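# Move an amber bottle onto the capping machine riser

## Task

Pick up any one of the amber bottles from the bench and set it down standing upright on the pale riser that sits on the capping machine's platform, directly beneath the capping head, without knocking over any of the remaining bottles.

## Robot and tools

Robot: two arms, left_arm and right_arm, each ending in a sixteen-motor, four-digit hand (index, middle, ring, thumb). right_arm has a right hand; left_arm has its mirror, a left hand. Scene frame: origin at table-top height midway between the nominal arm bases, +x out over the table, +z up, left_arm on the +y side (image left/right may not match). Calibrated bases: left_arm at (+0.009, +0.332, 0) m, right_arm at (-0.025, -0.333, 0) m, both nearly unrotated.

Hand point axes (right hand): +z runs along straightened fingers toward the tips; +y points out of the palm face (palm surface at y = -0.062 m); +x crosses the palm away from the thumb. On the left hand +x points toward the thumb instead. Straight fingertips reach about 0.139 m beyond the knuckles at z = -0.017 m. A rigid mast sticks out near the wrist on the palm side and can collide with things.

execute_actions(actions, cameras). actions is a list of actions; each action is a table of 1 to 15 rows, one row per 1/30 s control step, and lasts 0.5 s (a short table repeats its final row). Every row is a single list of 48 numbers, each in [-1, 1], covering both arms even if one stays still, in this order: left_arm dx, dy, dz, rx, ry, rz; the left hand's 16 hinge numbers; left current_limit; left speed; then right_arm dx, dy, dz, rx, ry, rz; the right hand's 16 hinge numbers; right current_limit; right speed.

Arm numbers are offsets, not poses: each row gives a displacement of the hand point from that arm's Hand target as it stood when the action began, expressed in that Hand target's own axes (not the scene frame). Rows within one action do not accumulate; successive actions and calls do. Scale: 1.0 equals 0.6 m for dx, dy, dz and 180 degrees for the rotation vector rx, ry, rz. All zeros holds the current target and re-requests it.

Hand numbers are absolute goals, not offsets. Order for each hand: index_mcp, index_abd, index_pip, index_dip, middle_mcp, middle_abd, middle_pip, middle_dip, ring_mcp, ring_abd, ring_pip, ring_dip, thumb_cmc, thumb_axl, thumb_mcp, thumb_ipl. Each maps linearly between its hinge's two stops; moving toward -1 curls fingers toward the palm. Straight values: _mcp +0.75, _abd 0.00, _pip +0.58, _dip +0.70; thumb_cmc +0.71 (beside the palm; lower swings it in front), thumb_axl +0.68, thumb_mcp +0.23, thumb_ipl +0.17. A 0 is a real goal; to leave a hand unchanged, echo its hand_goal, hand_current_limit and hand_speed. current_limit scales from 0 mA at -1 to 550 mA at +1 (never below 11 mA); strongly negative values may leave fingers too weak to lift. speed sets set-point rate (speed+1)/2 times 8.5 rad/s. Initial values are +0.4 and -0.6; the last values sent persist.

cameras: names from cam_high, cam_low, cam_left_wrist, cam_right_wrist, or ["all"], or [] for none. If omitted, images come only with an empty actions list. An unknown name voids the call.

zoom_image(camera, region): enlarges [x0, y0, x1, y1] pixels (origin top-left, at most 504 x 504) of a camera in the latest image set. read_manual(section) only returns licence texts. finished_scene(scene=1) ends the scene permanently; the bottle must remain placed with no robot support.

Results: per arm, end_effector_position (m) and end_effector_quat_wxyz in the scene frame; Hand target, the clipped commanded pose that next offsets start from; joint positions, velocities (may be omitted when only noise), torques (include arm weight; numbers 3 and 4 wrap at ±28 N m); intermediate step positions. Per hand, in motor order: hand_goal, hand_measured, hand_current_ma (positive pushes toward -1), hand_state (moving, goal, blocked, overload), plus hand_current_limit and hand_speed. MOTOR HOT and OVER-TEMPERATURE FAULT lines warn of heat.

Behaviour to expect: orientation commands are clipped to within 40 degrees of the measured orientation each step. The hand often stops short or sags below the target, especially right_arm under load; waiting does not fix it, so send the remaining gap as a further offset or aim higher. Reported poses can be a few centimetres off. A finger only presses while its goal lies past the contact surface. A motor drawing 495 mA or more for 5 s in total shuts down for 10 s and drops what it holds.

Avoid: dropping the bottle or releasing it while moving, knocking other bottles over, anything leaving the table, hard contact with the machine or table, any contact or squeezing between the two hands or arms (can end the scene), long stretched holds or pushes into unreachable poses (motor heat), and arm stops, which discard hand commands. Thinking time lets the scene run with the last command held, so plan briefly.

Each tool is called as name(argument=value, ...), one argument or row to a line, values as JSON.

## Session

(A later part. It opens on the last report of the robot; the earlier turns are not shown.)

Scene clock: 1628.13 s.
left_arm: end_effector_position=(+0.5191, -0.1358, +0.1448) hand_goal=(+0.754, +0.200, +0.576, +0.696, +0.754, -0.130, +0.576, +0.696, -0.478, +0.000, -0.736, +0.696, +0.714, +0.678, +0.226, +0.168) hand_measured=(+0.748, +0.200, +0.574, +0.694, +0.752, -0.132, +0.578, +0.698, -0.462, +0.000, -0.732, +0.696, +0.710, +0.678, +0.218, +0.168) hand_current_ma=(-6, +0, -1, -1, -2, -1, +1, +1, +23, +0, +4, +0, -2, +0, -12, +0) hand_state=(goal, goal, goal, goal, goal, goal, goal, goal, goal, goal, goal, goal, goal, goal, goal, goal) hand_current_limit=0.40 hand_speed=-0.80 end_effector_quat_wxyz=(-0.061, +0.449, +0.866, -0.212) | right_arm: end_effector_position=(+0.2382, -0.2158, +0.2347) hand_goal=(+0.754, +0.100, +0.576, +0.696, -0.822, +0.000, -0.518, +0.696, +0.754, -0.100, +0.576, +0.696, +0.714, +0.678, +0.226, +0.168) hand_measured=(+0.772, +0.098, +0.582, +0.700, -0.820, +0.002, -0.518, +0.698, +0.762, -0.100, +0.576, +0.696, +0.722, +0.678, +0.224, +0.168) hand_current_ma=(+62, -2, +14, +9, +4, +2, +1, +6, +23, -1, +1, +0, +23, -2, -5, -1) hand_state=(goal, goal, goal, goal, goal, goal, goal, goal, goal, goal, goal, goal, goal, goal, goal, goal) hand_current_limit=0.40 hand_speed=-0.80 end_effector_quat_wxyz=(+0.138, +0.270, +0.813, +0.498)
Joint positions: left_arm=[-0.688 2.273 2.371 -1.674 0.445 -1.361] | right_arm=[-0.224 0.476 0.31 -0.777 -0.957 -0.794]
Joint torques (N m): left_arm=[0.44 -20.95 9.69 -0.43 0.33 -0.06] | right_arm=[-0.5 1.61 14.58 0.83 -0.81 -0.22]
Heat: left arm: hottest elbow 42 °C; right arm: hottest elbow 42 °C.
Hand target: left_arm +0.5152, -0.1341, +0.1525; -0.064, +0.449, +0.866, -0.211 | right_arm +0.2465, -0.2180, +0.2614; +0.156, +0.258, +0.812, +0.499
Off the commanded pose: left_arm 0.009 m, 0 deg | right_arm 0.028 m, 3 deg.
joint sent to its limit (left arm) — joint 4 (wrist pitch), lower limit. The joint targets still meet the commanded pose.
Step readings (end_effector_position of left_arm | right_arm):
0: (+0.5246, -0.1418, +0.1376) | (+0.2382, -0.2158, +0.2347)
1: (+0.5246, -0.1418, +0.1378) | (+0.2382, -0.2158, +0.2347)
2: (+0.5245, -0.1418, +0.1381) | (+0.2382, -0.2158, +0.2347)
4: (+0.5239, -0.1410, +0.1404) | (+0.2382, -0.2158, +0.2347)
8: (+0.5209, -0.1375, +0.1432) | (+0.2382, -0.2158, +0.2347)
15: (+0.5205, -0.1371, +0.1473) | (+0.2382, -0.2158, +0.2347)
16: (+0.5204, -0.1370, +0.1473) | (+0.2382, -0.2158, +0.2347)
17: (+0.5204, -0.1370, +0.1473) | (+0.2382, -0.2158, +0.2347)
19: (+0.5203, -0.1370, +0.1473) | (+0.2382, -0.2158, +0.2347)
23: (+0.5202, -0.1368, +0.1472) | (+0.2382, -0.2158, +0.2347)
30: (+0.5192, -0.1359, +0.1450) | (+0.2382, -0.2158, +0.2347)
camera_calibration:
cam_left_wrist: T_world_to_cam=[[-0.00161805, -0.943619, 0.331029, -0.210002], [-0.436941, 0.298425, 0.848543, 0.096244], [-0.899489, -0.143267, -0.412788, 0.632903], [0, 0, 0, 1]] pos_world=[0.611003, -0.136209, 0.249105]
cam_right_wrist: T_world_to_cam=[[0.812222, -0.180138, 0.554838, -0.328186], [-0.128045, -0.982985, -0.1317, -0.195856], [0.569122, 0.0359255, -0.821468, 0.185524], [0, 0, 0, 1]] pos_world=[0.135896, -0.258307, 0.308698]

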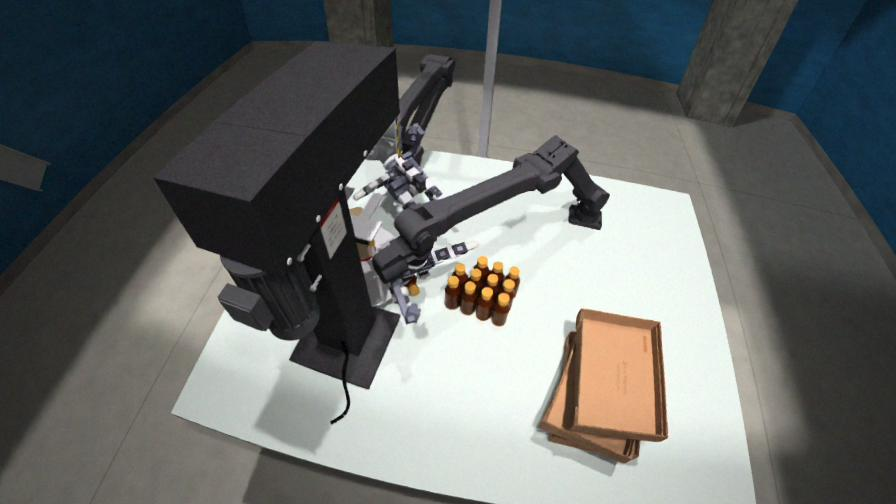

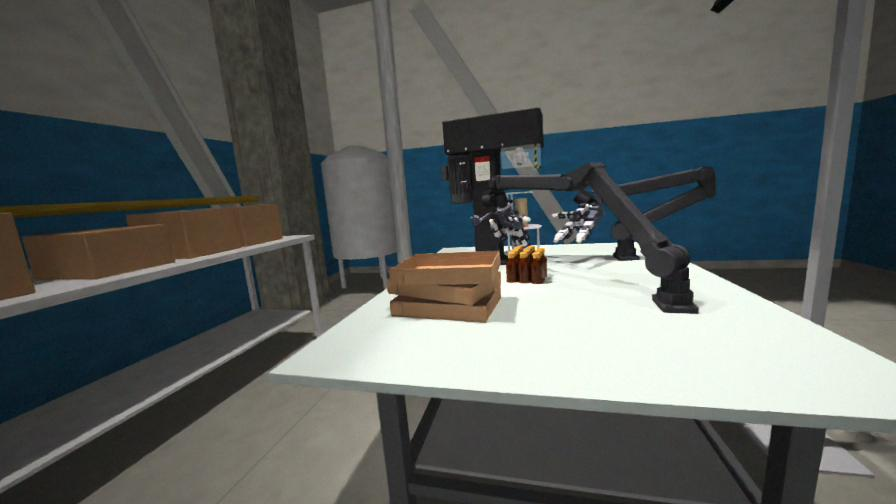

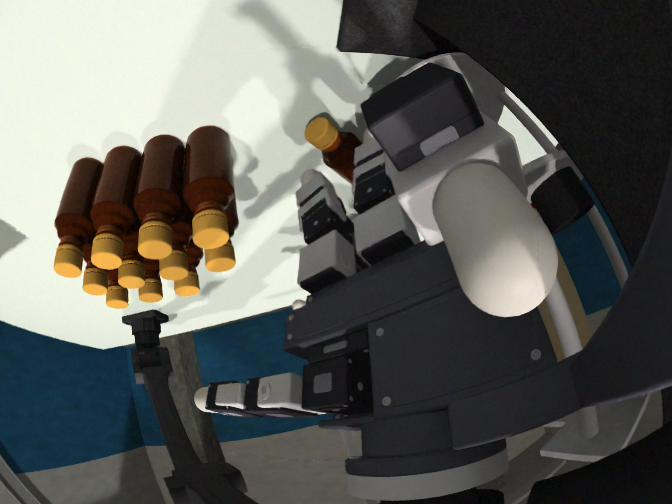

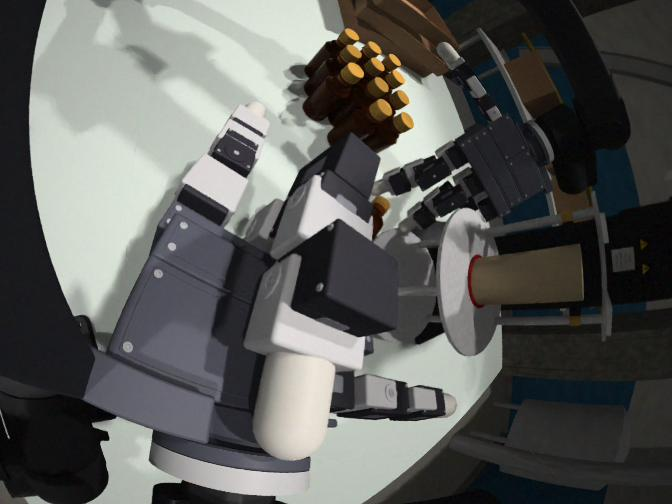

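zoom_image(
  camera="cam_left_wrist",
  region=[240, 60, 480, 240],
)

zoom_image(
  camera="cam_right_wrist",
  region=[320, 120, 520, 270],
)

Scaled by 2.100 from the camera's 672x504 image, which has a finer 960x720 frame.

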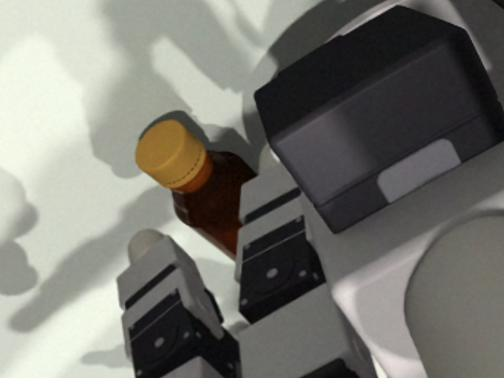

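Scaled by 2.520 from the camera's 672x504 image, which has a finer 960x720 frame.

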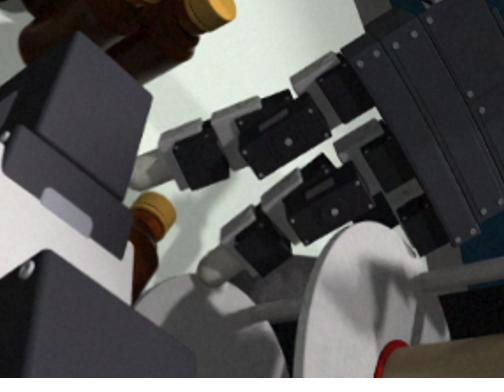

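zoom_image(
  camera="cam_right_wrist",
  region=[360, 180, 460, 260],
)

zoom_image(
  camera="cam_high",
  region=[350, 210, 450, 330],
)

Scaled by 5.040 from the camera's 672x504 image, which has a finer 960x720 frame.

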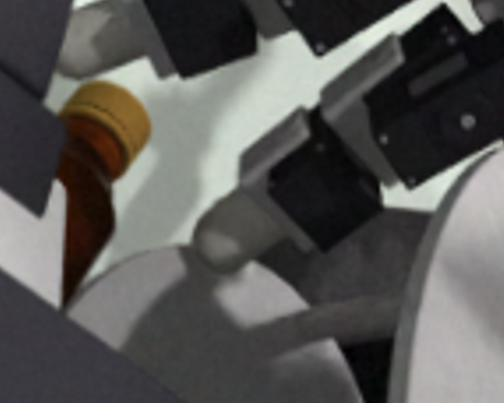

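Scaled by 4.200 from the camera's 896x504 image, which has a finer 1280x720 frame.

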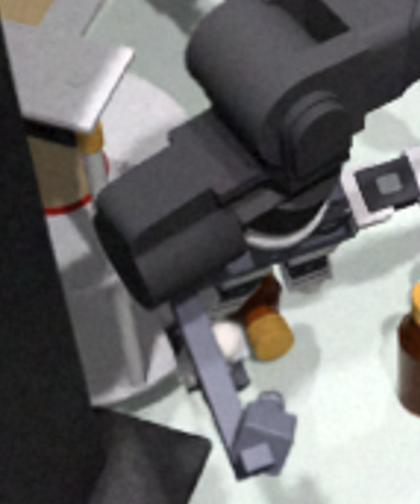

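execute_actions(
  actions=[
    [[0.0075,0.0137,-0.007,0,0,0,0.754,0.2,0.576,0.696,0.754,-0.13,0.576,0.696,-0.479,0,-0.737,0.696,0.714,0.678,0.226,0.168,0.4,-0.8,0,0,0,0,0,0,0.754,0.1,0.576,0.696,-0.822,0,-0.518,0.696,0.754,-0.1,0.576,0.696,0.714,0.678,0.226,0.168,0.4,-0.8]],
    [[0.0046,0.0247,0.0527,0,0,0,0.754,0.2,0.576,0.696,0.754,-0.13,0.576,0.696,-0.479,0,-0.737,0.696,0.714,0.678,0.226,0.168,0.4,-0.8,0,0,0,0,0,0,0.754,0.1,0.576,0.696,-0.822,0,-0.518,0.696,0.754,-0.1,0.576,0.696,0.714,0.678,0.226,0.168,0.4,-0.8]],
  ],
  cameras=["cam_left_wrist", "cam_right_wrist"],
)

zoom_image(
  camera="cam_left_wrist",
  region=[260, 80, 420, 220],
)

zoom_image(
  camera="cam_right_wrist",
  region=[360, 180, 460, 260],
)

Scene clock: 1730.70 s.
left_arm: end_effector_position=(+0.5177, -0.1274, +0.1356) hand_goal=(+0.754, +0.200, +0.576, +0.696, +0.754, -0.130, +0.576, +0.696, -0.478, +0.000, -0.736, +0.696, +0.714, +0.678, +0.226, +0.168) hand_measured=(+0.748, +0.200, +0.574, +0.694, +0.770, -0.144, +0.590, +0.702, -0.462, +0.000, -0.732, +0.696, +0.710, +0.678, +0.218, +0.168) hand_current_ma=(-6, +0, -1, -1, +23, -16, +17, +6, +23, +0, +4, +0, -2, +0, -12, +0) hand_state=(goal, goal, goal, goal, goal, goal, goal, goal, goal, goal, goal, goal, goal, goal, goal, goal) hand_current_limit=0.40 hand_speed=-0.80 end_effector_quat_wxyz=(-0.056, +0.448, +0.866, -0.215) | right_arm: end_effector_position=(+0.2382, -0.2158, +0.2347) hand_goal=(+0.754, +0.100, +0.576, +0.696, -0.822, +0.000, -0.518, +0.696, +0.754, -0.100, +0.576, +0.696, +0.714, +0.678, +0.226, +0.168) hand_measured=(+0.772, +0.098, +0.582, +0.700, -0.820, +0.002, -0.518, +0.698, +0.762, -0.100, +0.576, +0.696, +0.722, +0.678, +0.224, +0.168) hand_current_ma=(+62, -2, +14, +9, +4, +2, +1, +6, +23, -1, +1, +0, +23, -2, -5, -1) hand_state=(goal, goal, goal, goal, goal, goal, goal, goal, goal, goal, goal, goal, goal, goal, goal, goal) hand_current_limit=0.40 hand_speed=-0.80 end_effector_quat_wxyz=(+0.138, +0.270, +0.813, +0.498)
Joint positions: left_arm=[-0.68 2.229 2.271 -1.609 0.449 -1.356] | right_arm=[-0.224 0.476 0.31 -0.777 -0.957 -0.794]
Joint torques (N m): left_arm=[1.14 -18.14 8.42 0.64 0.15 0.05] | right_arm=[-0.5 1.61 14.58 0.81 -0.81 -0.23]
Heat: left arm: hottest elbow 41 °C; right arm: hottest elbow 43 °C.
Hand target: left_arm +0.5200, -0.1248, +0.1174; -0.064, +0.449, +0.866, -0.211 | right_arm +0.2465, -0.2180, +0.2614; +0.156, +0.258, +0.812, +0.499
Off the commanded pose: left_arm 0.018 m, 1 deg | right_arm 0.028 m, 3 deg.
Step readings (end_effector_position of left_arm | right_arm):
0: (+0.5191, -0.1358, +0.1448) | (+0.2382, -0.2158, +0.2347)
1: (+0.5191, -0.1358, +0.1448) | (+0.2382, -0.2158, +0.2347)
2: (+0.5189, -0.1357, +0.1446) | (+0.2382, -0.2158, +0.2347)
4: (+0.5180, -0.1348, +0.1442) | (+0.2382, -0.2158, +0.2347)
8: (+0.5169, -0.1334, +0.1435) | (+0.2382, -0.2158, +0.2347)
15: (+0.5168, -0.1330, +0.1438) | (+0.2382, -0.2158, +0.2347)
16: (+0.5167, -0.1325, +0.1435) | (+0.2382, -0.2158, +0.2347)
17: (+0.5157, -0.1316, +0.1418) | (+0.2382, -0.2158, +0.2347)
19: (+0.5153, -0.1311, +0.1397) | (+0.2382, -0.2158, +0.2347)
23: (+0.5165, -0.1285, +0.1368) | (+0.2382, -0.2158, +0.2347)
30: (+0.5177, -0.1274, +0.1358) | (+0.2382, -0.2158, +0.2347)
camera_calibration:
cam_left_wrist: T_world_to_cam=[[0.000909564, -0.940285, 0.340388, -0.201227], [-0.442186, 0.304924, 0.8435, 0.105086], [-0.896923, -0.151282, -0.415504, 0.627082], [0, 0, 0, 1]] pos_world=[0.609095, -0.126388, 0.24041]
cam_right_wrist: T_world_to_cam=[[0.812222, -0.180138, 0.554838, -0.328186], [-0.128045, -0.982985, -0.1317, -0.195856], [0.569122, 0.0359255, -0.821468, 0.185524], [0, 0, 0, 1]] pos_world=[0.135896, -0.258307, 0.308698]
Images, in order (width x height): cam_left_wrist 672x504, cam_right_wrist 672x504.

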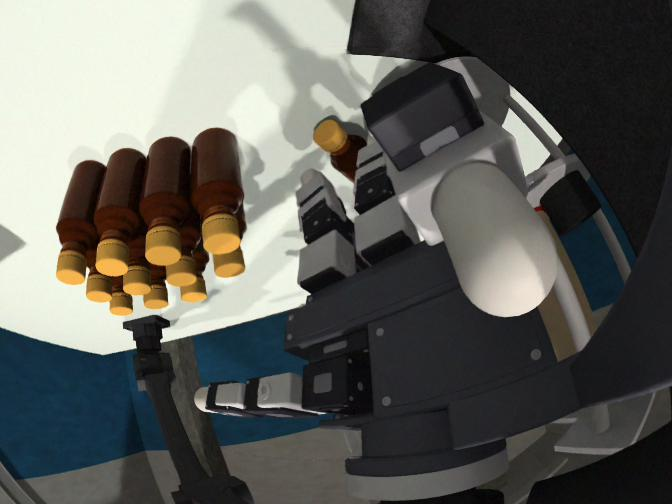

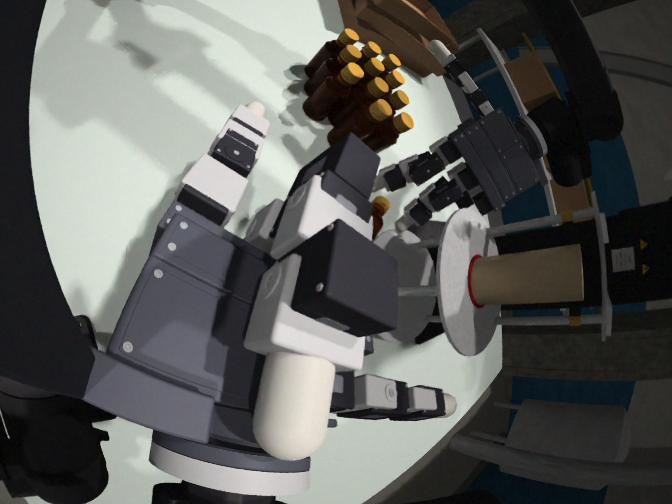

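Scaled by 3.150 from the camera's 672x504 image, which has a finer 960x720 frame.

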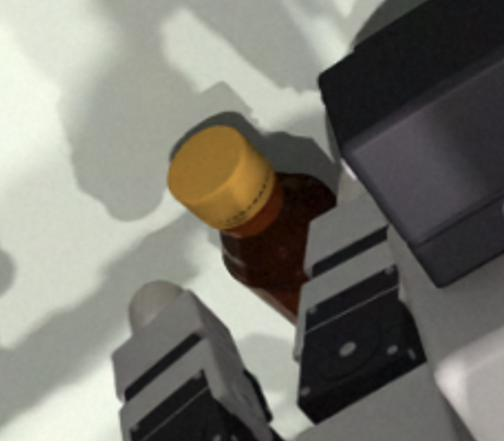

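Scaled by 5.040 from the camera's 672x504 image, which has a finer 960x720 frame.

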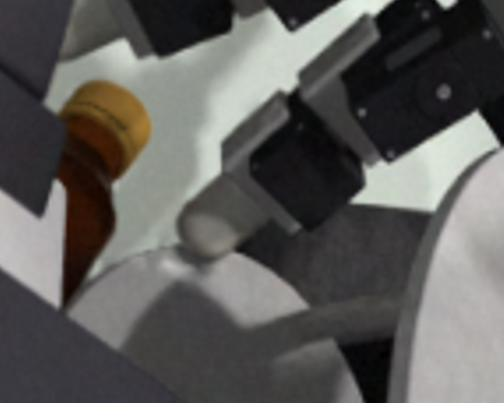

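execute_actions(
  actions=[
    [[-0.0043,-0.0233,-0.0497,0,0,0,0.754,0.2,0.576,0.696,0.754,-0.13,0.576,0.696,-0.479,0,-0.737,0.696,0.714,0.678,0.226,0.168,0.4,-0.8,0,0,0,0,0,0,0.754,0.1,0.576,0.696,-0.822,0,-0.518,0.696,0.754,-0.1,0.576,0.696,0.714,0.678,0.226,0.168,0.4,-0.8]],
    [[0.0061,0.0181,-0.009,0,0,0,0.754,0.2,0.576,0.696,0.754,-0.13,0.576,0.696,-0.479,0,-0.737,0.696,0.714,0.678,0.226,0.168,0.4,-0.8,0,0,0,0,0,0,0.754,0.1,0.576,0.696,-0.822,0,-0.518,0.696,0.754,-0.1,0.576,0.696,0.714,0.678,0.226,0.168,0.4,-0.8]],
    [[0.0066,0.0352,0.0753,0,0,0,0.754,0.2,0.576,0.696,0.754,-0.13,0.576,0.696,-0.479,0,-0.737,0.696,0.714,0.678,0.226,0.168,0.4,-0.8,0,0,0,0,0,0,0.754,0.1,0.576,0.696,-0.822,0,-0.518,0.696,0.754,-0.1,0.576,0.696,0.714,0.678,0.226,0.168,0.4,-0.8]],
  ],
  cameras=["cam_left_wrist", "cam_right_wrist"],
)

zoom_image(
  camera="cam_left_wrist",
  region=[260, 80, 420, 220],
)

zoom_image(
  camera="cam_right_wrist",
  region=[360, 180, 460, 260],
)

Scene clock: 1765.17 s.
left_arm: end_effector_position=(+0.5203, -0.1152, +0.1099) hand_goal=(+0.754, +0.200, +0.576, +0.696, +0.754, -0.130, +0.576, +0.696, -0.478, +0.000, -0.736, +0.696, +0.714, +0.678, +0.226, +0.168) hand_measured=(+0.748, +0.200, +0.574, +0.694, +0.752, -0.132, +0.578, +0.698, -0.462, +0.000, -0.732, +0.696, +0.710, +0.678, +0.218, +0.168) hand_current_ma=(-6, +0, -1, -1, -2, -1, +1, +2, +23, +0, +4, +0, -2, +0, -12, +0) hand_state=(goal, goal, goal, goal, goal, goal, goal, goal, goal, goal, goal, goal, goal, goal, goal, goal) hand_current_limit=0.40 hand_speed=-0.80 end_effector_quat_wxyz=(-0.066, +0.447, +0.867, -0.211) | right_arm: end_effector_position=(+0.2382, -0.2158, +0.2347) hand_goal=(+0.754, +0.100, +0.576, +0.696, -0.822, +0.000, -0.518, +0.696, +0.754, -0.100, +0.576, +0.696, +0.714, +0.678, +0.226, +0.168) hand_measured=(+0.772, +0.098, +0.582, +0.700, -0.820, +0.002, -0.518, +0.698, +0.762, -0.100, +0.576, +0.696, +0.722, +0.678, +0.224, +0.168) hand_current_ma=(+62, -2, +14, +9, +4, +2, +1, +6, +23, -1, +1, +0, +23, -2, -5, -1) hand_state=(goal, goal, goal, goal, goal, goal, goal, goal, goal, goal, goal, goal, goal, goal, goal, goal) hand_current_limit=0.40 hand_speed=-0.80 end_effector_quat_wxyz=(+0.138, +0.270, +0.813, +0.498)
Joint positions: left_arm=[-0.665 2.229 2.203 -1.571 0.445 -1.337] | right_arm=[-0.224 0.476 0.31 -0.777 -0.957 -0.794]
Joint torques (N m): left_arm=[1.38 -19.08 10.35 0.55 0.29 0.05] | right_arm=[-0.5 1.55 14.58 0.8 -0.8 -0.22]
Heat: left arm: hottest elbow 41 °C; right arm: hottest elbow 43 °C.
Hand target: left_arm +0.5277, -0.1145, +0.1006; -0.064, +0.449, +0.866, -0.211 | right_arm +0.2465, -0.2180, +0.2614; +0.156, +0.258, +0.812, +0.499
Off the commanded pose: left_arm 0.012 m, 0 deg | right_arm 0.028 m, 3 deg.
Step readings (end_effector_position of left_arm | right_arm):
0: (+0.5177, -0.1274, +0.1359) | (+0.2382, -0.2158, +0.2347)
1: (+0.5177, -0.1274, +0.1359) | (+0.2382, -0.2158, +0.2347)
2: (+0.5175, -0.1272, +0.1359) | (+0.2382, -0.2158, +0.2347)
4: (+0.5161, -0.1258, +0.1381) | (+0.2382, -0.2158, +0.2347)
8: (+0.5111, -0.1205, +0.1405) | (+0.2382, -0.2158, +0.2347)
15: (+0.5115, -0.1210, +0.1472) | (+0.2382, -0.2158, +0.2347)
16: (+0.5116, -0.1210, +0.1476) | (+0.2382, -0.2158, +0.2347)
17: (+0.5115, -0.1210, +0.1478) | (+0.2382, -0.2158, +0.2347)
19: (+0.5125, -0.1197, +0.1478) | (+0.2382, -0.2158, +0.2347)
23: (+0.5138, -0.1183, +0.1478) | (+0.2382, -0.2158, +0.2347)
30: (+0.5172, -0.1150, +0.1478) | (+0.2382, -0.2158, +0.2347)
31: (+0.5177, -0.1145, +0.1478) | (+0.2382, -0.2158, +0.2347)
32: (+0.5184, -0.1144, +0.1469) | (+0.2382, -0.2158, +0.2347)
34: (+0.5208, -0.1162, +0.1404) | (+0.2382, -0.2158, +0.2347)
38: (+0.5205, -0.1155, +0.1207) | (+0.2382, -0.2158, +0.2347)
45: (+0.5198, -0.1148, +0.1099) | (+0.2382, -0.2158, +0.2347)
camera_calibration:
cam_left_wrist: T_world_to_cam=[[0.00274295, -0.946064, 0.323967, -0.180852], [-0.429999, 0.291372, 0.854519, 0.115141], [-0.902825, -0.14165, -0.406007, 0.623603], [0, 0, 0, 1]] pos_world=[0.613011, -0.116314, 0.213387]
cam_right_wrist: T_world_to_cam=[[0.812222, -0.180138, 0.554838, -0.328186], [-0.128045, -0.982985, -0.1317, -0.195856], [0.569122, 0.0359255, -0.821468, 0.185524], [0, 0, 0, 1]] pos_world=[0.135896, -0.258307, 0.308698]
Images, in order (width x height): cam_left_wrist 672x504, cam_right_wrist 672x504.

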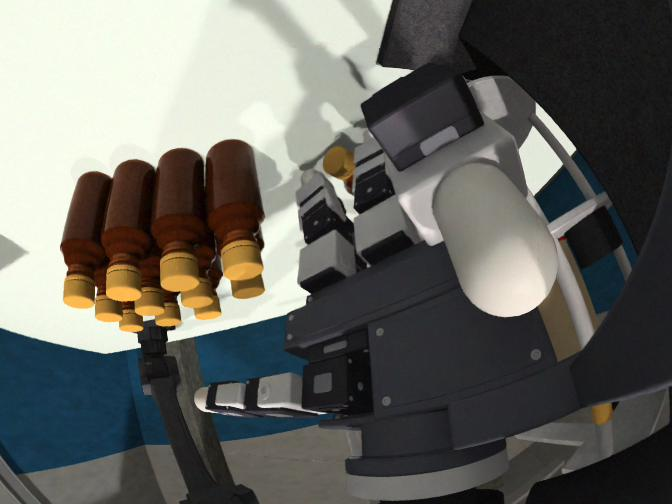

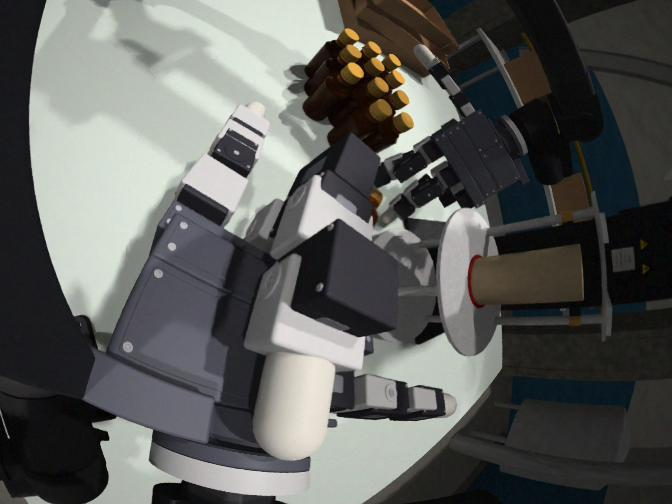

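Scaled by 3.150 from the camera's 672x504 image, which has a finer 960x720 frame.

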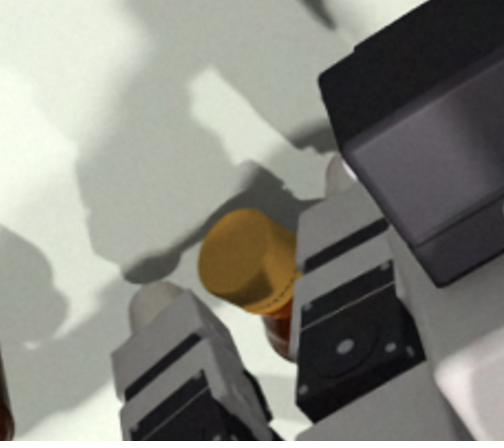

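Scaled by 5.040 from the camera's 672x504 image, which has a finer 960x720 frame.

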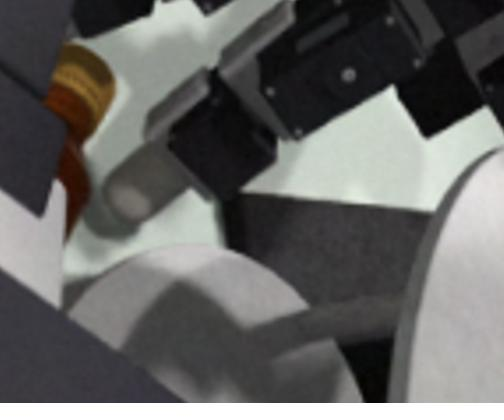

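execute_actions(
  actions=[],
  cameras=["cam_high", "cam_left_wrist"],
)

zoom_image(
  camera="cam_high",
  region=[380, 250, 460, 320],
)

zoom_image(
  camera="cam_left_wrist",
  region=[300, 120, 400, 200],
)

Scene clock: 1782.37 s.
left_arm: end_effector_position=(+0.5203, -0.1152, +0.1099) hand_goal=(+0.754, +0.200, +0.576, +0.696, +0.754, -0.130, +0.576, +0.696, -0.478, +0.000, -0.736, +0.696, +0.714, +0.678, +0.226, +0.168) hand_measured=(+0.748, +0.200, +0.574, +0.694, +0.752, -0.132, +0.578, +0.698, -0.462, +0.000, -0.732, +0.696, +0.710, +0.678, +0.218, +0.168) hand_current_ma=(-6, +0, -1, -1, -2, -1, +1, +2, +23, +0, +4, +0, -2, +0, -12, +0) hand_state=(goal, goal, goal, goal, goal, goal, goal, goal, goal, goal, goal, goal, goal, goal, goal, goal) hand_current_limit=0.40 hand_speed=-0.80 end_effector_quat_wxyz=(-0.066, +0.447, +0.867, -0.211) | right_arm: end_effector_position=(+0.2382, -0.2158, +0.2347) hand_goal=(+0.754, +0.100, +0.576, +0.696, -0.822, +0.000, -0.518, +0.696, +0.754, -0.100, +0.576, +0.696, +0.714, +0.678, +0.226, +0.168) hand_measured=(+0.772, +0.098, +0.582, +0.700, -0.820, +0.002, -0.518, +0.698, +0.762, -0.100, +0.576, +0.696, +0.722, +0.678, +0.224, +0.168) hand_current_ma=(+62, -2, +14, +9, +4, +2, +1, +6, +23, -1, +1, +0, +23, -2, -5, -1) hand_state=(goal, goal, goal, goal, goal, goal, goal, goal, goal, goal, goal, goal, goal, goal, goal, goal) hand_current_limit=0.40 hand_speed=-0.80 end_effector_quat_wxyz=(+0.138, +0.270, +0.813, +0.498)
Joint positions: left_arm=[-0.665 2.229 2.203 -1.571 0.445 -1.337] | right_arm=[-0.224 0.476 0.31 -0.777 -0.957 -0.794]
Joint velocities: within noise
Joint torques (N m): left_arm=[1.85 -18.49 10.13 0.46 0.29 0.05] | right_arm=[-0.44 1.61 14.57 0.83 -0.81 -0.23]
Heat: left arm: hottest elbow 41 °C; right arm: hottest elbow 43 °C.
Hand target: left_arm +0.5277, -0.1145, +0.1006; -0.064, +0.449, +0.866, -0.211 | right_arm +0.2465, -0.2180, +0.2614; +0.156, +0.258, +0.812, +0.499
Off the commanded pose: left_arm 0.012 m, 0 deg | right_arm 0.028 m, 3 deg.
camera_calibration:
cam_left_wrist: T_world_to_cam=[[0.00274295, -0.946064, 0.323967, -0.180852], [-0.429999, 0.291372, 0.854519, 0.115141], [-0.902825, -0.14165, -0.406007, 0.623603], [0, 0, 0, 1]] pos_world=[0.613011, -0.116314, 0.213387]
Images, in order (width x height): cam_high 896x504, cam_left_wrist 672x504.

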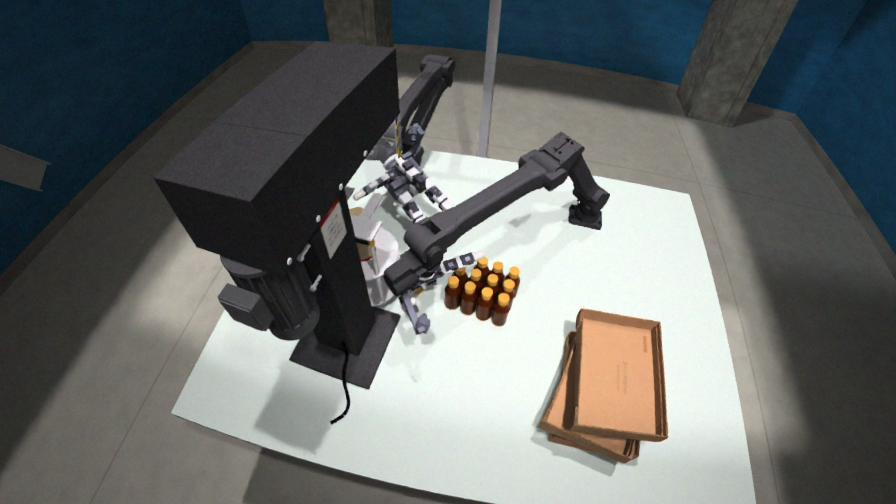

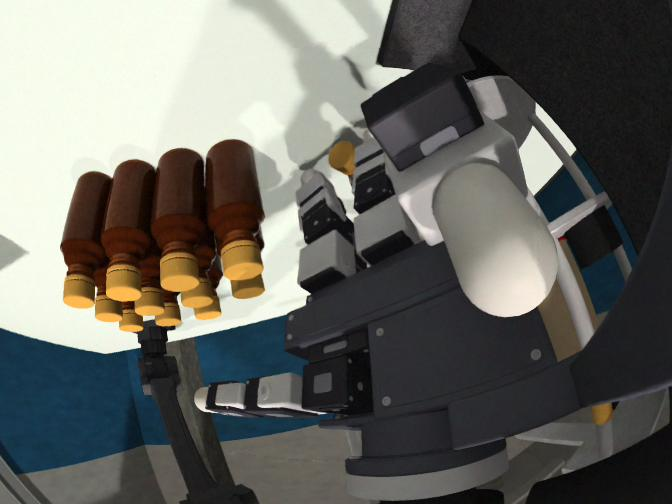

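Scaled by 6.300 from the camera's 896x504 image, which has a finer 1280x720 frame.

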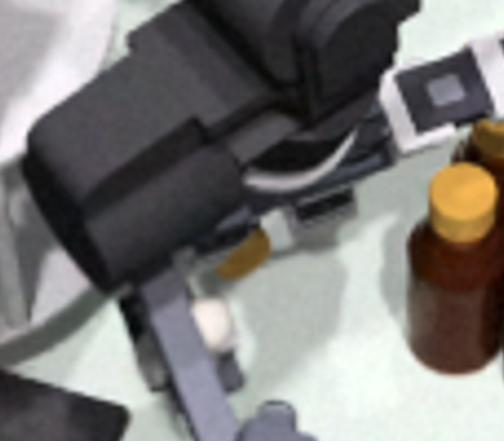

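Scaled by 5.040 from the camera's 672x504 image, which has a finer 960x720 frame.

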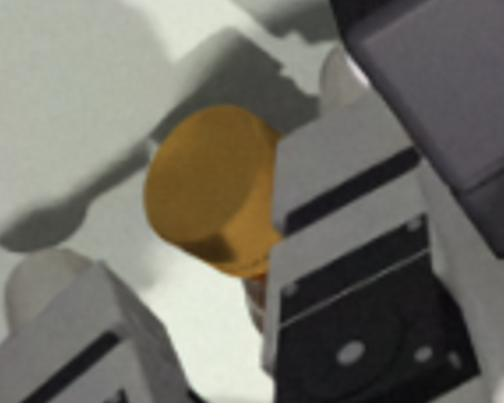

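execute_actions(
  actions=[
    [[0.0113,-0.0162,0.0298,0,0,0,0.754,0.2,0.576,0.696,0.754,-0.13,0.576,0.696,-0.479,0,-0.737,0.696,0.714,0.678,0.226,0.168,0.4,-0.8,0,0,0,0,0,0,0.754,0.1,0.576,0.696,-0.822,0,-0.518,0.696,0.754,-0.1,0.576,0.696,0.714,0.678,0.226,0.168,0.4,-0.8]],
  ],
  cameras=["cam_left_wrist", "cam_right_wrist"],
)

zoom_image(
  camera="cam_left_wrist",
  region=[290, 110, 410, 210],
)

zoom_image(
  camera="cam_right_wrist",
  region=[360, 180, 460, 260],
)

Scene clock: 1792.37 s.
left_arm: end_effector_position=(+0.5198, -0.1138, +0.1007) hand_goal=(+0.754, +0.200, +0.576, +0.696, +0.754, -0.130, +0.576, +0.696, -0.478, +0.000, -0.736, +0.696, +0.714, +0.678, +0.226, +0.168) hand_measured=(+0.750, +0.196, +0.574, +0.694, +0.750, -0.132, +0.578, +0.698, -0.462, +0.000, -0.732, +0.696, +0.710, +0.678, +0.218, +0.168) hand_current_ma=(-3, -2, -1, -2, -3, -1, +1, +2, +22, +0, +4, +0, -2, +0, -11, +0) hand_state=(goal, goal, goal, goal, goal, goal, goal, goal, goal, goal, goal, goal, goal, goal, goal, goal) hand_current_limit=0.40 hand_speed=-0.80 end_effector_quat_wxyz=(-0.055, +0.449, +0.866, -0.214) | right_arm: end_effector_position=(+0.2382, -0.2158, +0.2347) hand_goal=(+0.754, +0.100, +0.576, +0.696, -0.822, +0.000, -0.518, +0.696, +0.754, -0.100, +0.576, +0.696, +0.714, +0.678, +0.226, +0.168) hand_measured=(+0.772, +0.098, +0.582, +0.700, -0.820, +0.002, -0.518, +0.698, +0.762, -0.100, +0.576, +0.696, +0.722, +0.678, +0.224, +0.168) hand_current_ma=(+62, -2, +14, +9, +4, +2, +1, +6, +23, -1, +1, +0, +23, -2, -5, -1) hand_state=(goal, goal, goal, goal, goal, goal, goal, goal, goal, goal, goal, goal, goal, goal, goal, goal) hand_current_limit=0.40 hand_speed=-0.80 end_effector_quat_wxyz=(+0.138, +0.270, +0.813, +0.498)
Joint positions: left_arm=[-0.664 2.204 2.134 -1.504 0.445 -1.337] | right_arm=[-0.224 0.476 0.31 -0.777 -0.957 -0.794]
Joint torques (N m): left_arm=[-0.62 -19.08 8.49 0.65 0.31 -0.11] | right_arm=[-0.56 1.67 14.57 0.83 -0.8 -0.22]
Heat: left arm: hottest elbow 41 °C; right arm: hottest elbow 43 °C.
Hand target: left_arm +0.5109, -0.1197, +0.0880; -0.064, +0.449, +0.866, -0.211 | right_arm +0.2465, -0.2180, +0.2614; +0.156, +0.258, +0.812, +0.499
Off the commanded pose: left_arm 0.017 m, 1 deg | right_arm 0.028 m, 3 deg.
Step readings (end_effector_position of left_arm | right_arm):
0: (+0.5203, -0.1152, +0.1099) | (+0.2382, -0.2158, +0.2347)
1: (+0.5204, -0.1153, +0.1097) | (+0.2382, -0.2158, +0.2347)
2: (+0.5206, -0.1155, +0.1077) | (+0.2382, -0.2158, +0.2347)
4: (+0.5202, -0.1151, +0.1027) | (+0.2382, -0.2158, +0.2347)
8: (+0.5203, -0.1139, +0.1006) | (+0.2382, -0.2158, +0.2347)
15: (+0.5198, -0.1137, +0.1008) | (+0.2382, -0.2158, +0.2347)
camera_calibration:
cam_left_wrist: T_world_to_cam=[[-0.00136893, -0.940922, 0.338621, -0.17527], [-0.44537, 0.303757, 0.842245, 0.133028], [-0.895346, -0.149659, -0.419474, 0.616281], [0, 0, 0, 1]] pos_world=[0.610791, -0.113092, 0.205822]
cam_right_wrist: T_world_to_cam=[[0.812222, -0.180138, 0.554838, -0.328186], [-0.128045, -0.982985, -0.1317, -0.195856], [0.569122, 0.0359255, -0.821468, 0.185524], [0, 0, 0, 1]] pos_world=[0.135896, -0.258307, 0.308698]
Images, in order (width x height): cam_left_wrist 672x504, cam_right_wrist 672x504.

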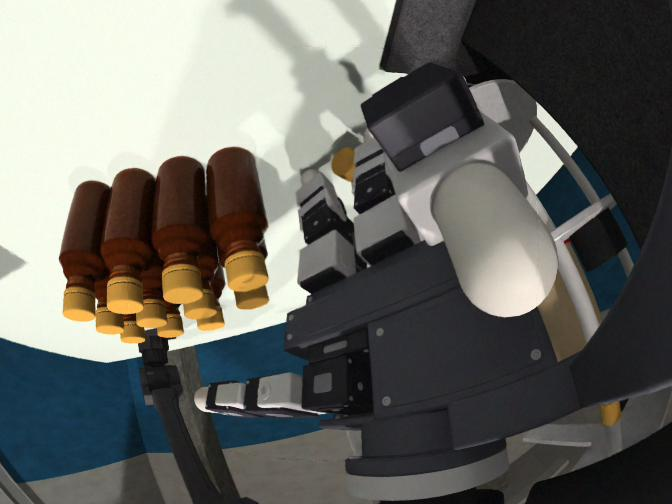

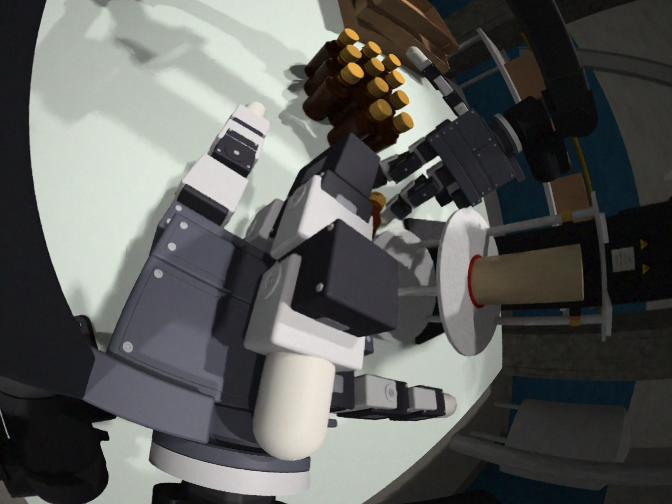

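Scaled by 4.200 from the camera's 672x504 image, which has a finer 960x720 frame.

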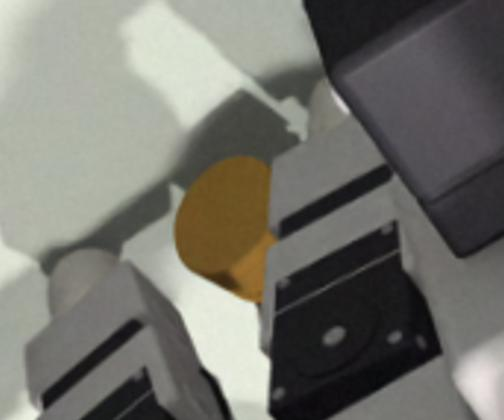

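Scaled by 5.040 from the camera's 672x504 image, which has a finer 960x720 frame.

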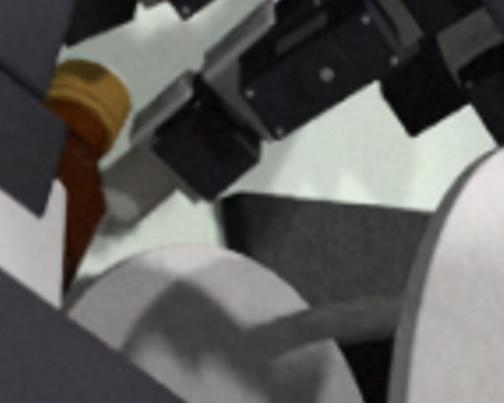

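execute_actions(
  actions=[
    [[0,0,0,0,0,0,0.754,-0.05,0.576,0.696,0.754,0.05,0.576,0.696,-0.479,0,-0.737,0.696,0.714,0.678,0.226,0.168,0.5,-0.9,0,0,0,0,0,0,0.754,0.1,0.576,0.696,-0.822,0,-0.518,0.696,0.754,-0.1,0.576,0.696,0.714,0.678,0.226,0.168,0.4,-0.8]],
    [[0,0,0,0,0,0,0.754,-0.25,0.576,0.696,0.754,0.25,0.576,0.696,-0.479,0,-0.737,0.696,0.714,0.678,0.226,0.168,0.5,-0.9,0,0,0,0,0,0,0.754,0.1,0.576,0.696,-0.822,0,-0.518,0.696,0.754,-0.1,0.576,0.696,0.714,0.678,0.226,0.168,0.4,-0.8]],
  ],
  cameras=["cam_left_wrist", "cam_right_wrist"],
)

zoom_image(
  camera="cam_left_wrist",
  region=[290, 110, 410, 210],
)

zoom_image(
  camera="cam_right_wrist",
  region=[360, 180, 460, 260],
)

Scene clock: 1810.03 s.
left_arm: end_effector_position=(+0.5186, -0.1124, +0.1008) hand_goal=(+0.754, -0.250, +0.576, +0.696, +0.754, +0.250, +0.576, +0.696, -0.478, +0.000, -0.736, +0.696, +0.714, +0.678, +0.226, +0.168) hand_measured=(+0.756, +0.126, +0.578, +0.696, +0.750, +0.058, +0.576, +0.698, -0.462, +0.000, -0.732, +0.696, +0.710, +0.678, +0.218, +0.168) hand_current_ma=(+1, +412, +1, +0, -3, -412, +0, +2, +22, +0, +4, +0, -2, +0, -11, +0) hand_state=(goal, blocked, goal, goal, goal, blocked, goal, goal, goal, goal, goal, goal, goal, goal, goal, goal) hand_current_limit=0.50 hand_speed=-0.90 end_effector_quat_wxyz=(-0.056, +0.448, +0.867, -0.213) | right_arm: end_effector_position=(+0.2382, -0.2158, +0.2347) hand_goal=(+0.754, +0.100, +0.576, +0.696, -0.822, +0.000, -0.518, +0.696, +0.754, -0.100, +0.576, +0.696, +0.714, +0.678, +0.226, +0.168) hand_measured=(+0.772, +0.098, +0.582, +0.700, -0.820, +0.002, -0.518, +0.698, +0.762, -0.100, +0.576, +0.696, +0.722, +0.678, +0.224, +0.168) hand_current_ma=(+62, -2, +14, +9, +4, +2, +1, +6, +23, -1, +1, +0, +23, -2, -5, -1) hand_state=(goal, goal, goal, goal, goal, goal, goal, goal, goal, goal, goal, goal, goal, goal, goal, goal) hand_current_limit=0.40 hand_speed=-0.80 end_effector_quat_wxyz=(+0.138, +0.270, +0.813, +0.498)
Joint positions: left_arm=[-0.664 2.2 2.129 -1.504 0.444 -1.34] | right_arm=[-0.224 0.476 0.31 -0.777 -0.957 -0.794]
Joint torques (N m): left_arm=[-0.5 -18.67 9.01 0.46 0.38 -0.12] | right_arm=[-0.44 1.61 14.58 0.81 -0.8 -0.23]
Heat: left arm: hottest elbow 40 °C; right arm: hottest elbow 43 °C.
Hand target: left_arm +0.5108, -0.1197, +0.0878; -0.064, +0.449, +0.866, -0.211 | right_arm +0.2465, -0.2180, +0.2614; +0.156, +0.258, +0.812, +0.499
Off the commanded pose: left_arm 0.017 m, 1 deg | right_arm 0.028 m, 3 deg.
Step readings (end_effector_position of left_arm | right_arm):
0: (+0.5198, -0.1138, +0.1007) | (+0.2382, -0.2158, +0.2347)
1: (+0.5198, -0.1138, +0.1007) | (+0.2382, -0.2158, +0.2347)
2: (+0.5198, -0.1138, +0.1007) | (+0.2382, -0.2158, +0.2347)
4: (+0.5198, -0.1138, +0.1007) | (+0.2382, -0.2158, +0.2347)
8: (+0.5193, -0.1133, +0.1009) | (+0.2382, -0.2158, +0.2347)
15: (+0.5187, -0.1123, +0.1008) | (+0.2382, -0.2158, +0.2347)
16: (+0.5187, -0.1123, +0.1008) | (+0.2382, -0.2158, +0.2347)
17: (+0.5187, -0.1123, +0.1008) | (+0.2382, -0.2158, +0.2347)
19: (+0.5187, -0.1123, +0.1008) | (+0.2382, -0.2158, +0.2347)
23: (+0.5187, -0.1124, +0.1008) | (+0.2382, -0.2158, +0.2347)
30: (+0.5186, -0.1124, +0.1008) | (+0.2382, -0.2158, +0.2347)
camera_calibration:
cam_left_wrist: T_world_to_cam=[[0.00151775, -0.941986, 0.335649, -0.175313], [-0.444589, 0.300017, 0.843997, 0.13089], [-0.895733, -0.150507, -0.418341, 0.615398], [0, 0, 0, 1]] pos_world=[0.609691, -0.11179, 0.205819]
cam_right_wrist: T_world_to_cam=[[0.812222, -0.180138, 0.554838, -0.328186], [-0.128045, -0.982985, -0.1317, -0.195856], [0.569122, 0.0359255, -0.821468, 0.185524], [0, 0, 0, 1]] pos_world=[0.135896, -0.258307, 0.308698]
Images, in order (width x height): cam_left_wrist 672x504, cam_right_wrist 672x504.

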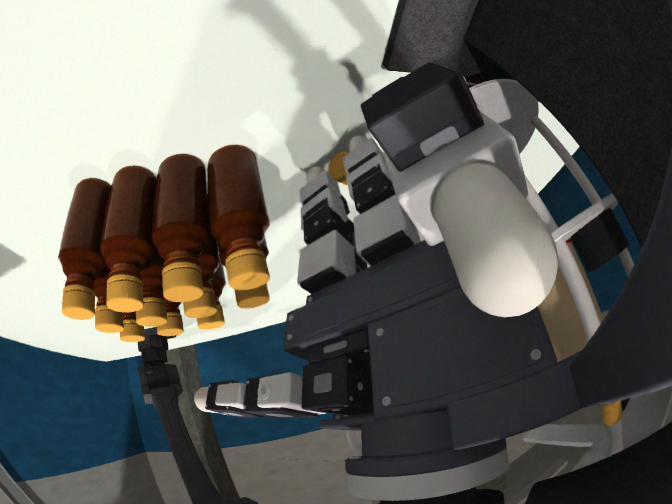

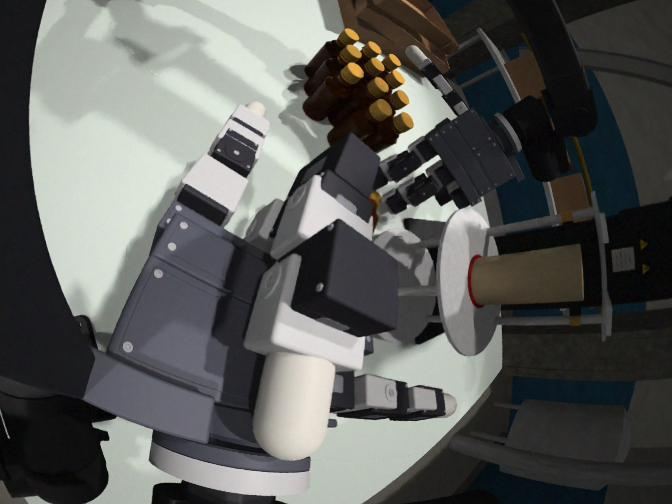

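Scaled by 4.200 from the camera's 672x504 image, which has a finer 960x720 frame.

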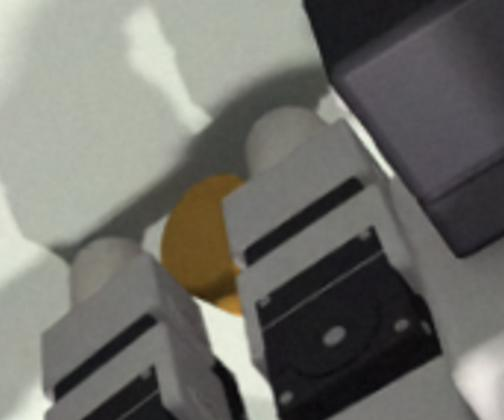

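Scaled by 5.040 from the camera's 672x504 image, which has a finer 960x720 frame.

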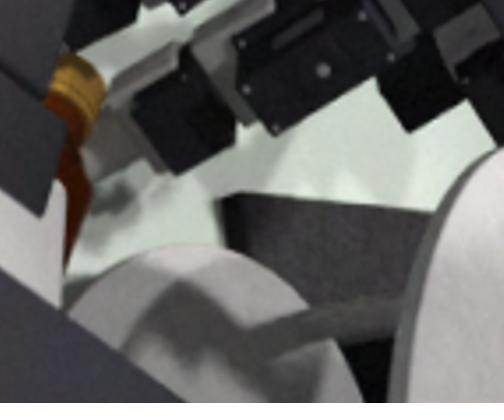

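execute_actions(
  actions=[
    [[0.0022,-0.0095,-0.0517,0,0,0,0.754,-0.25,0.576,0.696,0.754,0.25,0.576,0.696,-0.479,0,-0.737,0.696,0.714,0.678,0.226,0.168,0.7,-0.9,0,0,0,0,0,0,0.754,0.1,0.576,0.696,-0.822,0,-0.518,0.696,0.754,-0.1,0.576,0.696,0.714,0.678,0.226,0.168,0.4,-0.8]],
    [[0.0145,-0.0327,-0.0267,0,0,0,0.754,-0.25,0.576,0.696,0.754,0.25,0.576,0.696,-0.479,0,-0.737,0.696,0.714,0.678,0.226,0.168,0.7,-0.9,0,0,0,0,0,0,0.754,0.1,0.576,0.696,-0.822,0,-0.518,0.696,0.754,-0.1,0.576,0.696,0.714,0.678,0.226,0.168,0.4,-0.8]],
  ],
  cameras=["cam_left_wrist", "cam_right_wrist", "cam_high"],
)

zoom_image(
  camera="cam_left_wrist",
  region=[290, 110, 410, 210],
)

zoom_image(
  camera="cam_right_wrist",
  region=[340, 150, 460, 260],
)

Scene clock: 1889.80 s.
left_arm: end_effector_position=(+0.5030, -0.1055, +0.1243) hand_goal=(+0.754, -0.250, +0.576, +0.696, +0.754, +0.250, +0.576, +0.696, -0.478, +0.000, -0.736, +0.696, +0.714, +0.678, +0.226, +0.168) hand_measured=(+0.756, +0.086, +0.580, +0.698, +0.740, +0.064, +0.568, +0.694, -0.462, +0.000, -0.732, +0.696, +0.710, +0.678, +0.218, +0.168) hand_current_ma=(+2, +468, +3, +1, -22, -467, -8, -2, +22, +0, +4, +0, -2, +0, -11, +0) hand_state=(goal, blocked, goal, goal, goal, blocked, goal, goal, goal, goal, goal, goal, goal, goal, goal, goal) hand_current_limit=0.70 hand_speed=-0.90 end_effector_quat_wxyz=(-0.071, +0.448, +0.866, -0.209) | right_arm: end_effector_position=(+0.2382, -0.2158, +0.2347) hand_goal=(+0.754, +0.100, +0.576, +0.696, -0.822, +0.000, -0.518, +0.696, +0.754, -0.100, +0.576, +0.696, +0.714, +0.678, +0.226, +0.168) hand_measured=(+0.772, +0.098, +0.582, +0.700, -0.820, +0.002, -0.518, +0.698, +0.762, -0.100, +0.576, +0.696, +0.722, +0.678, +0.224, +0.168) hand_current_ma=(+62, -2, +14, +9, +4, +2, +1, +6, +23, -1, +1, +0, +23, -2, -5, -1) hand_state=(goal, goal, goal, goal, goal, goal, goal, goal, goal, goal, goal, goal, goal, goal, goal, goal) hand_current_limit=0.40 hand_speed=-0.80 end_effector_quat_wxyz=(+0.138, +0.270, +0.813, +0.498)
Joint positions: left_arm=[-0.672 2.167 2.132 -1.572 0.444 -1.34] | right_arm=[-0.224 0.476 0.31 -0.777 -0.957 -0.794]
Joint torques (N m): left_arm=[-0.44 -19.6 11.47 -0.54 0.34 -0.13] | right_arm=[-0.44 1.67 14.56 0.81 -0.8 -0.22]
Heat: left arm: hottest elbow 39 °C; right arm: hottest elbow 43 °C.
Hand target: left_arm +0.5002, -0.1100, +0.1404; -0.064, +0.449, +0.866, -0.211 | right_arm +0.2465, -0.2180, +0.2614; +0.156, +0.258, +0.812, +0.499
Off the commanded pose: left_arm 0.017 m, 1 deg | right_arm 0.028 m, 3 deg.
Step readings (end_effector_position of left_arm | right_arm):
0: (+0.5186, -0.1124, +0.1008) | (+0.2382, -0.2158, +0.2347)
1: (+0.5186, -0.1124, +0.1008) | (+0.2382, -0.2158, +0.2347)
2: (+0.5183, -0.1122, +0.1011) | (+0.2382, -0.2158, +0.2347)
4: (+0.5161, -0.1102, +0.1014) | (+0.2382, -0.2158, +0.2347)
8: (+0.5114, -0.1066, +0.1035) | (+0.2382, -0.2158, +0.2347)
15: (+0.5096, -0.1050, +0.1040) | (+0.2382, -0.2158, +0.2347)
16: (+0.5094, -0.1048, +0.1040) | (+0.2382, -0.2158, +0.2347)
17: (+0.5091, -0.1046, +0.1045) | (+0.2382, -0.2158, +0.2347)
19: (+0.5081, -0.1040, +0.1060) | (+0.2382, -0.2158, +0.2347)
23: (+0.5055, -0.1039, +0.1113) | (+0.2382, -0.2158, +0.2347)
30: (+0.5034, -0.1053, +0.1230) | (+0.2382, -0.2158, +0.2347)
camera_calibration:
cam_left_wrist: T_world_to_cam=[[0.00186433, -0.948383, 0.317121, -0.175196], [-0.422755, 0.286642, 0.859718, 0.0877724], [-0.906242, -0.135667, -0.400399, 0.61682], [0, 0, 0, 1]] pos_world=[0.596421, -0.10763, 0.227073]
cam_right_wrist: T_world_to_cam=[[0.812222, -0.180138, 0.554838, -0.328186], [-0.128045, -0.982985, -0.1317, -0.195856], [0.569122, 0.0359255, -0.821468, 0.185524], [0, 0, 0, 1]] pos_world=[0.135896, -0.258307, 0.308698]
Images, in order (width x height): cam_high 896x504, cam_left_wrist 672x504, cam_right_wrist 672x504.

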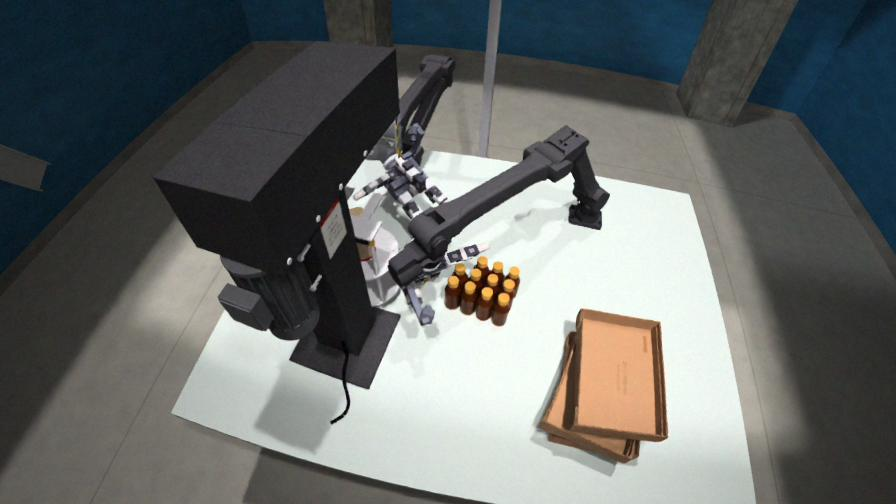

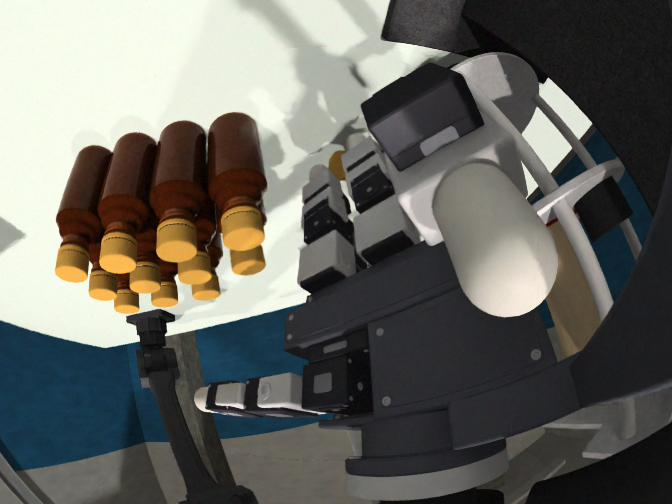

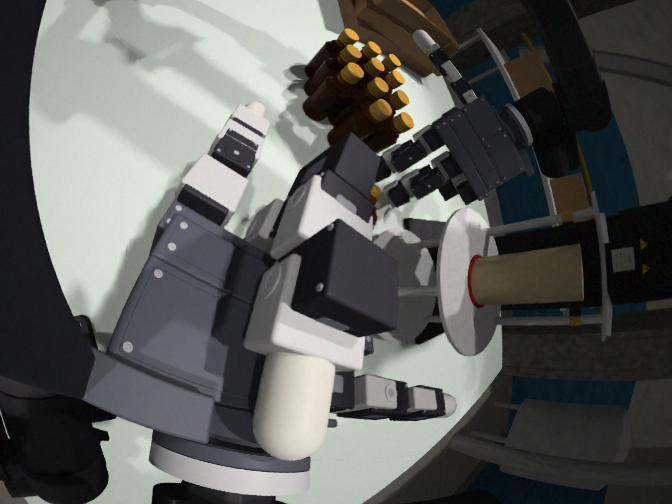

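Scaled by 4.200 from the camera's 672x504 image, which has a finer 960x720 frame.

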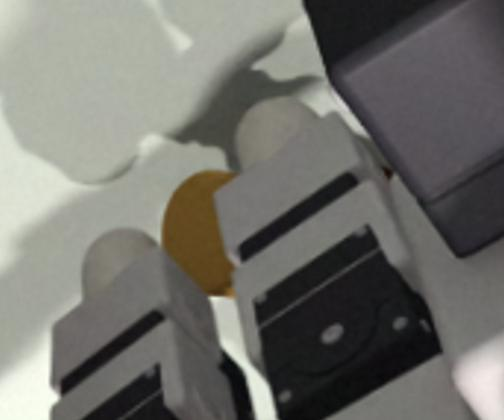

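Scaled by 4.200 from the camera's 672x504 image, which has a finer 960x720 frame.

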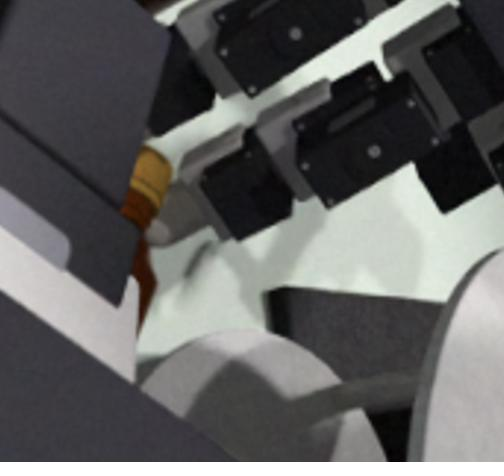

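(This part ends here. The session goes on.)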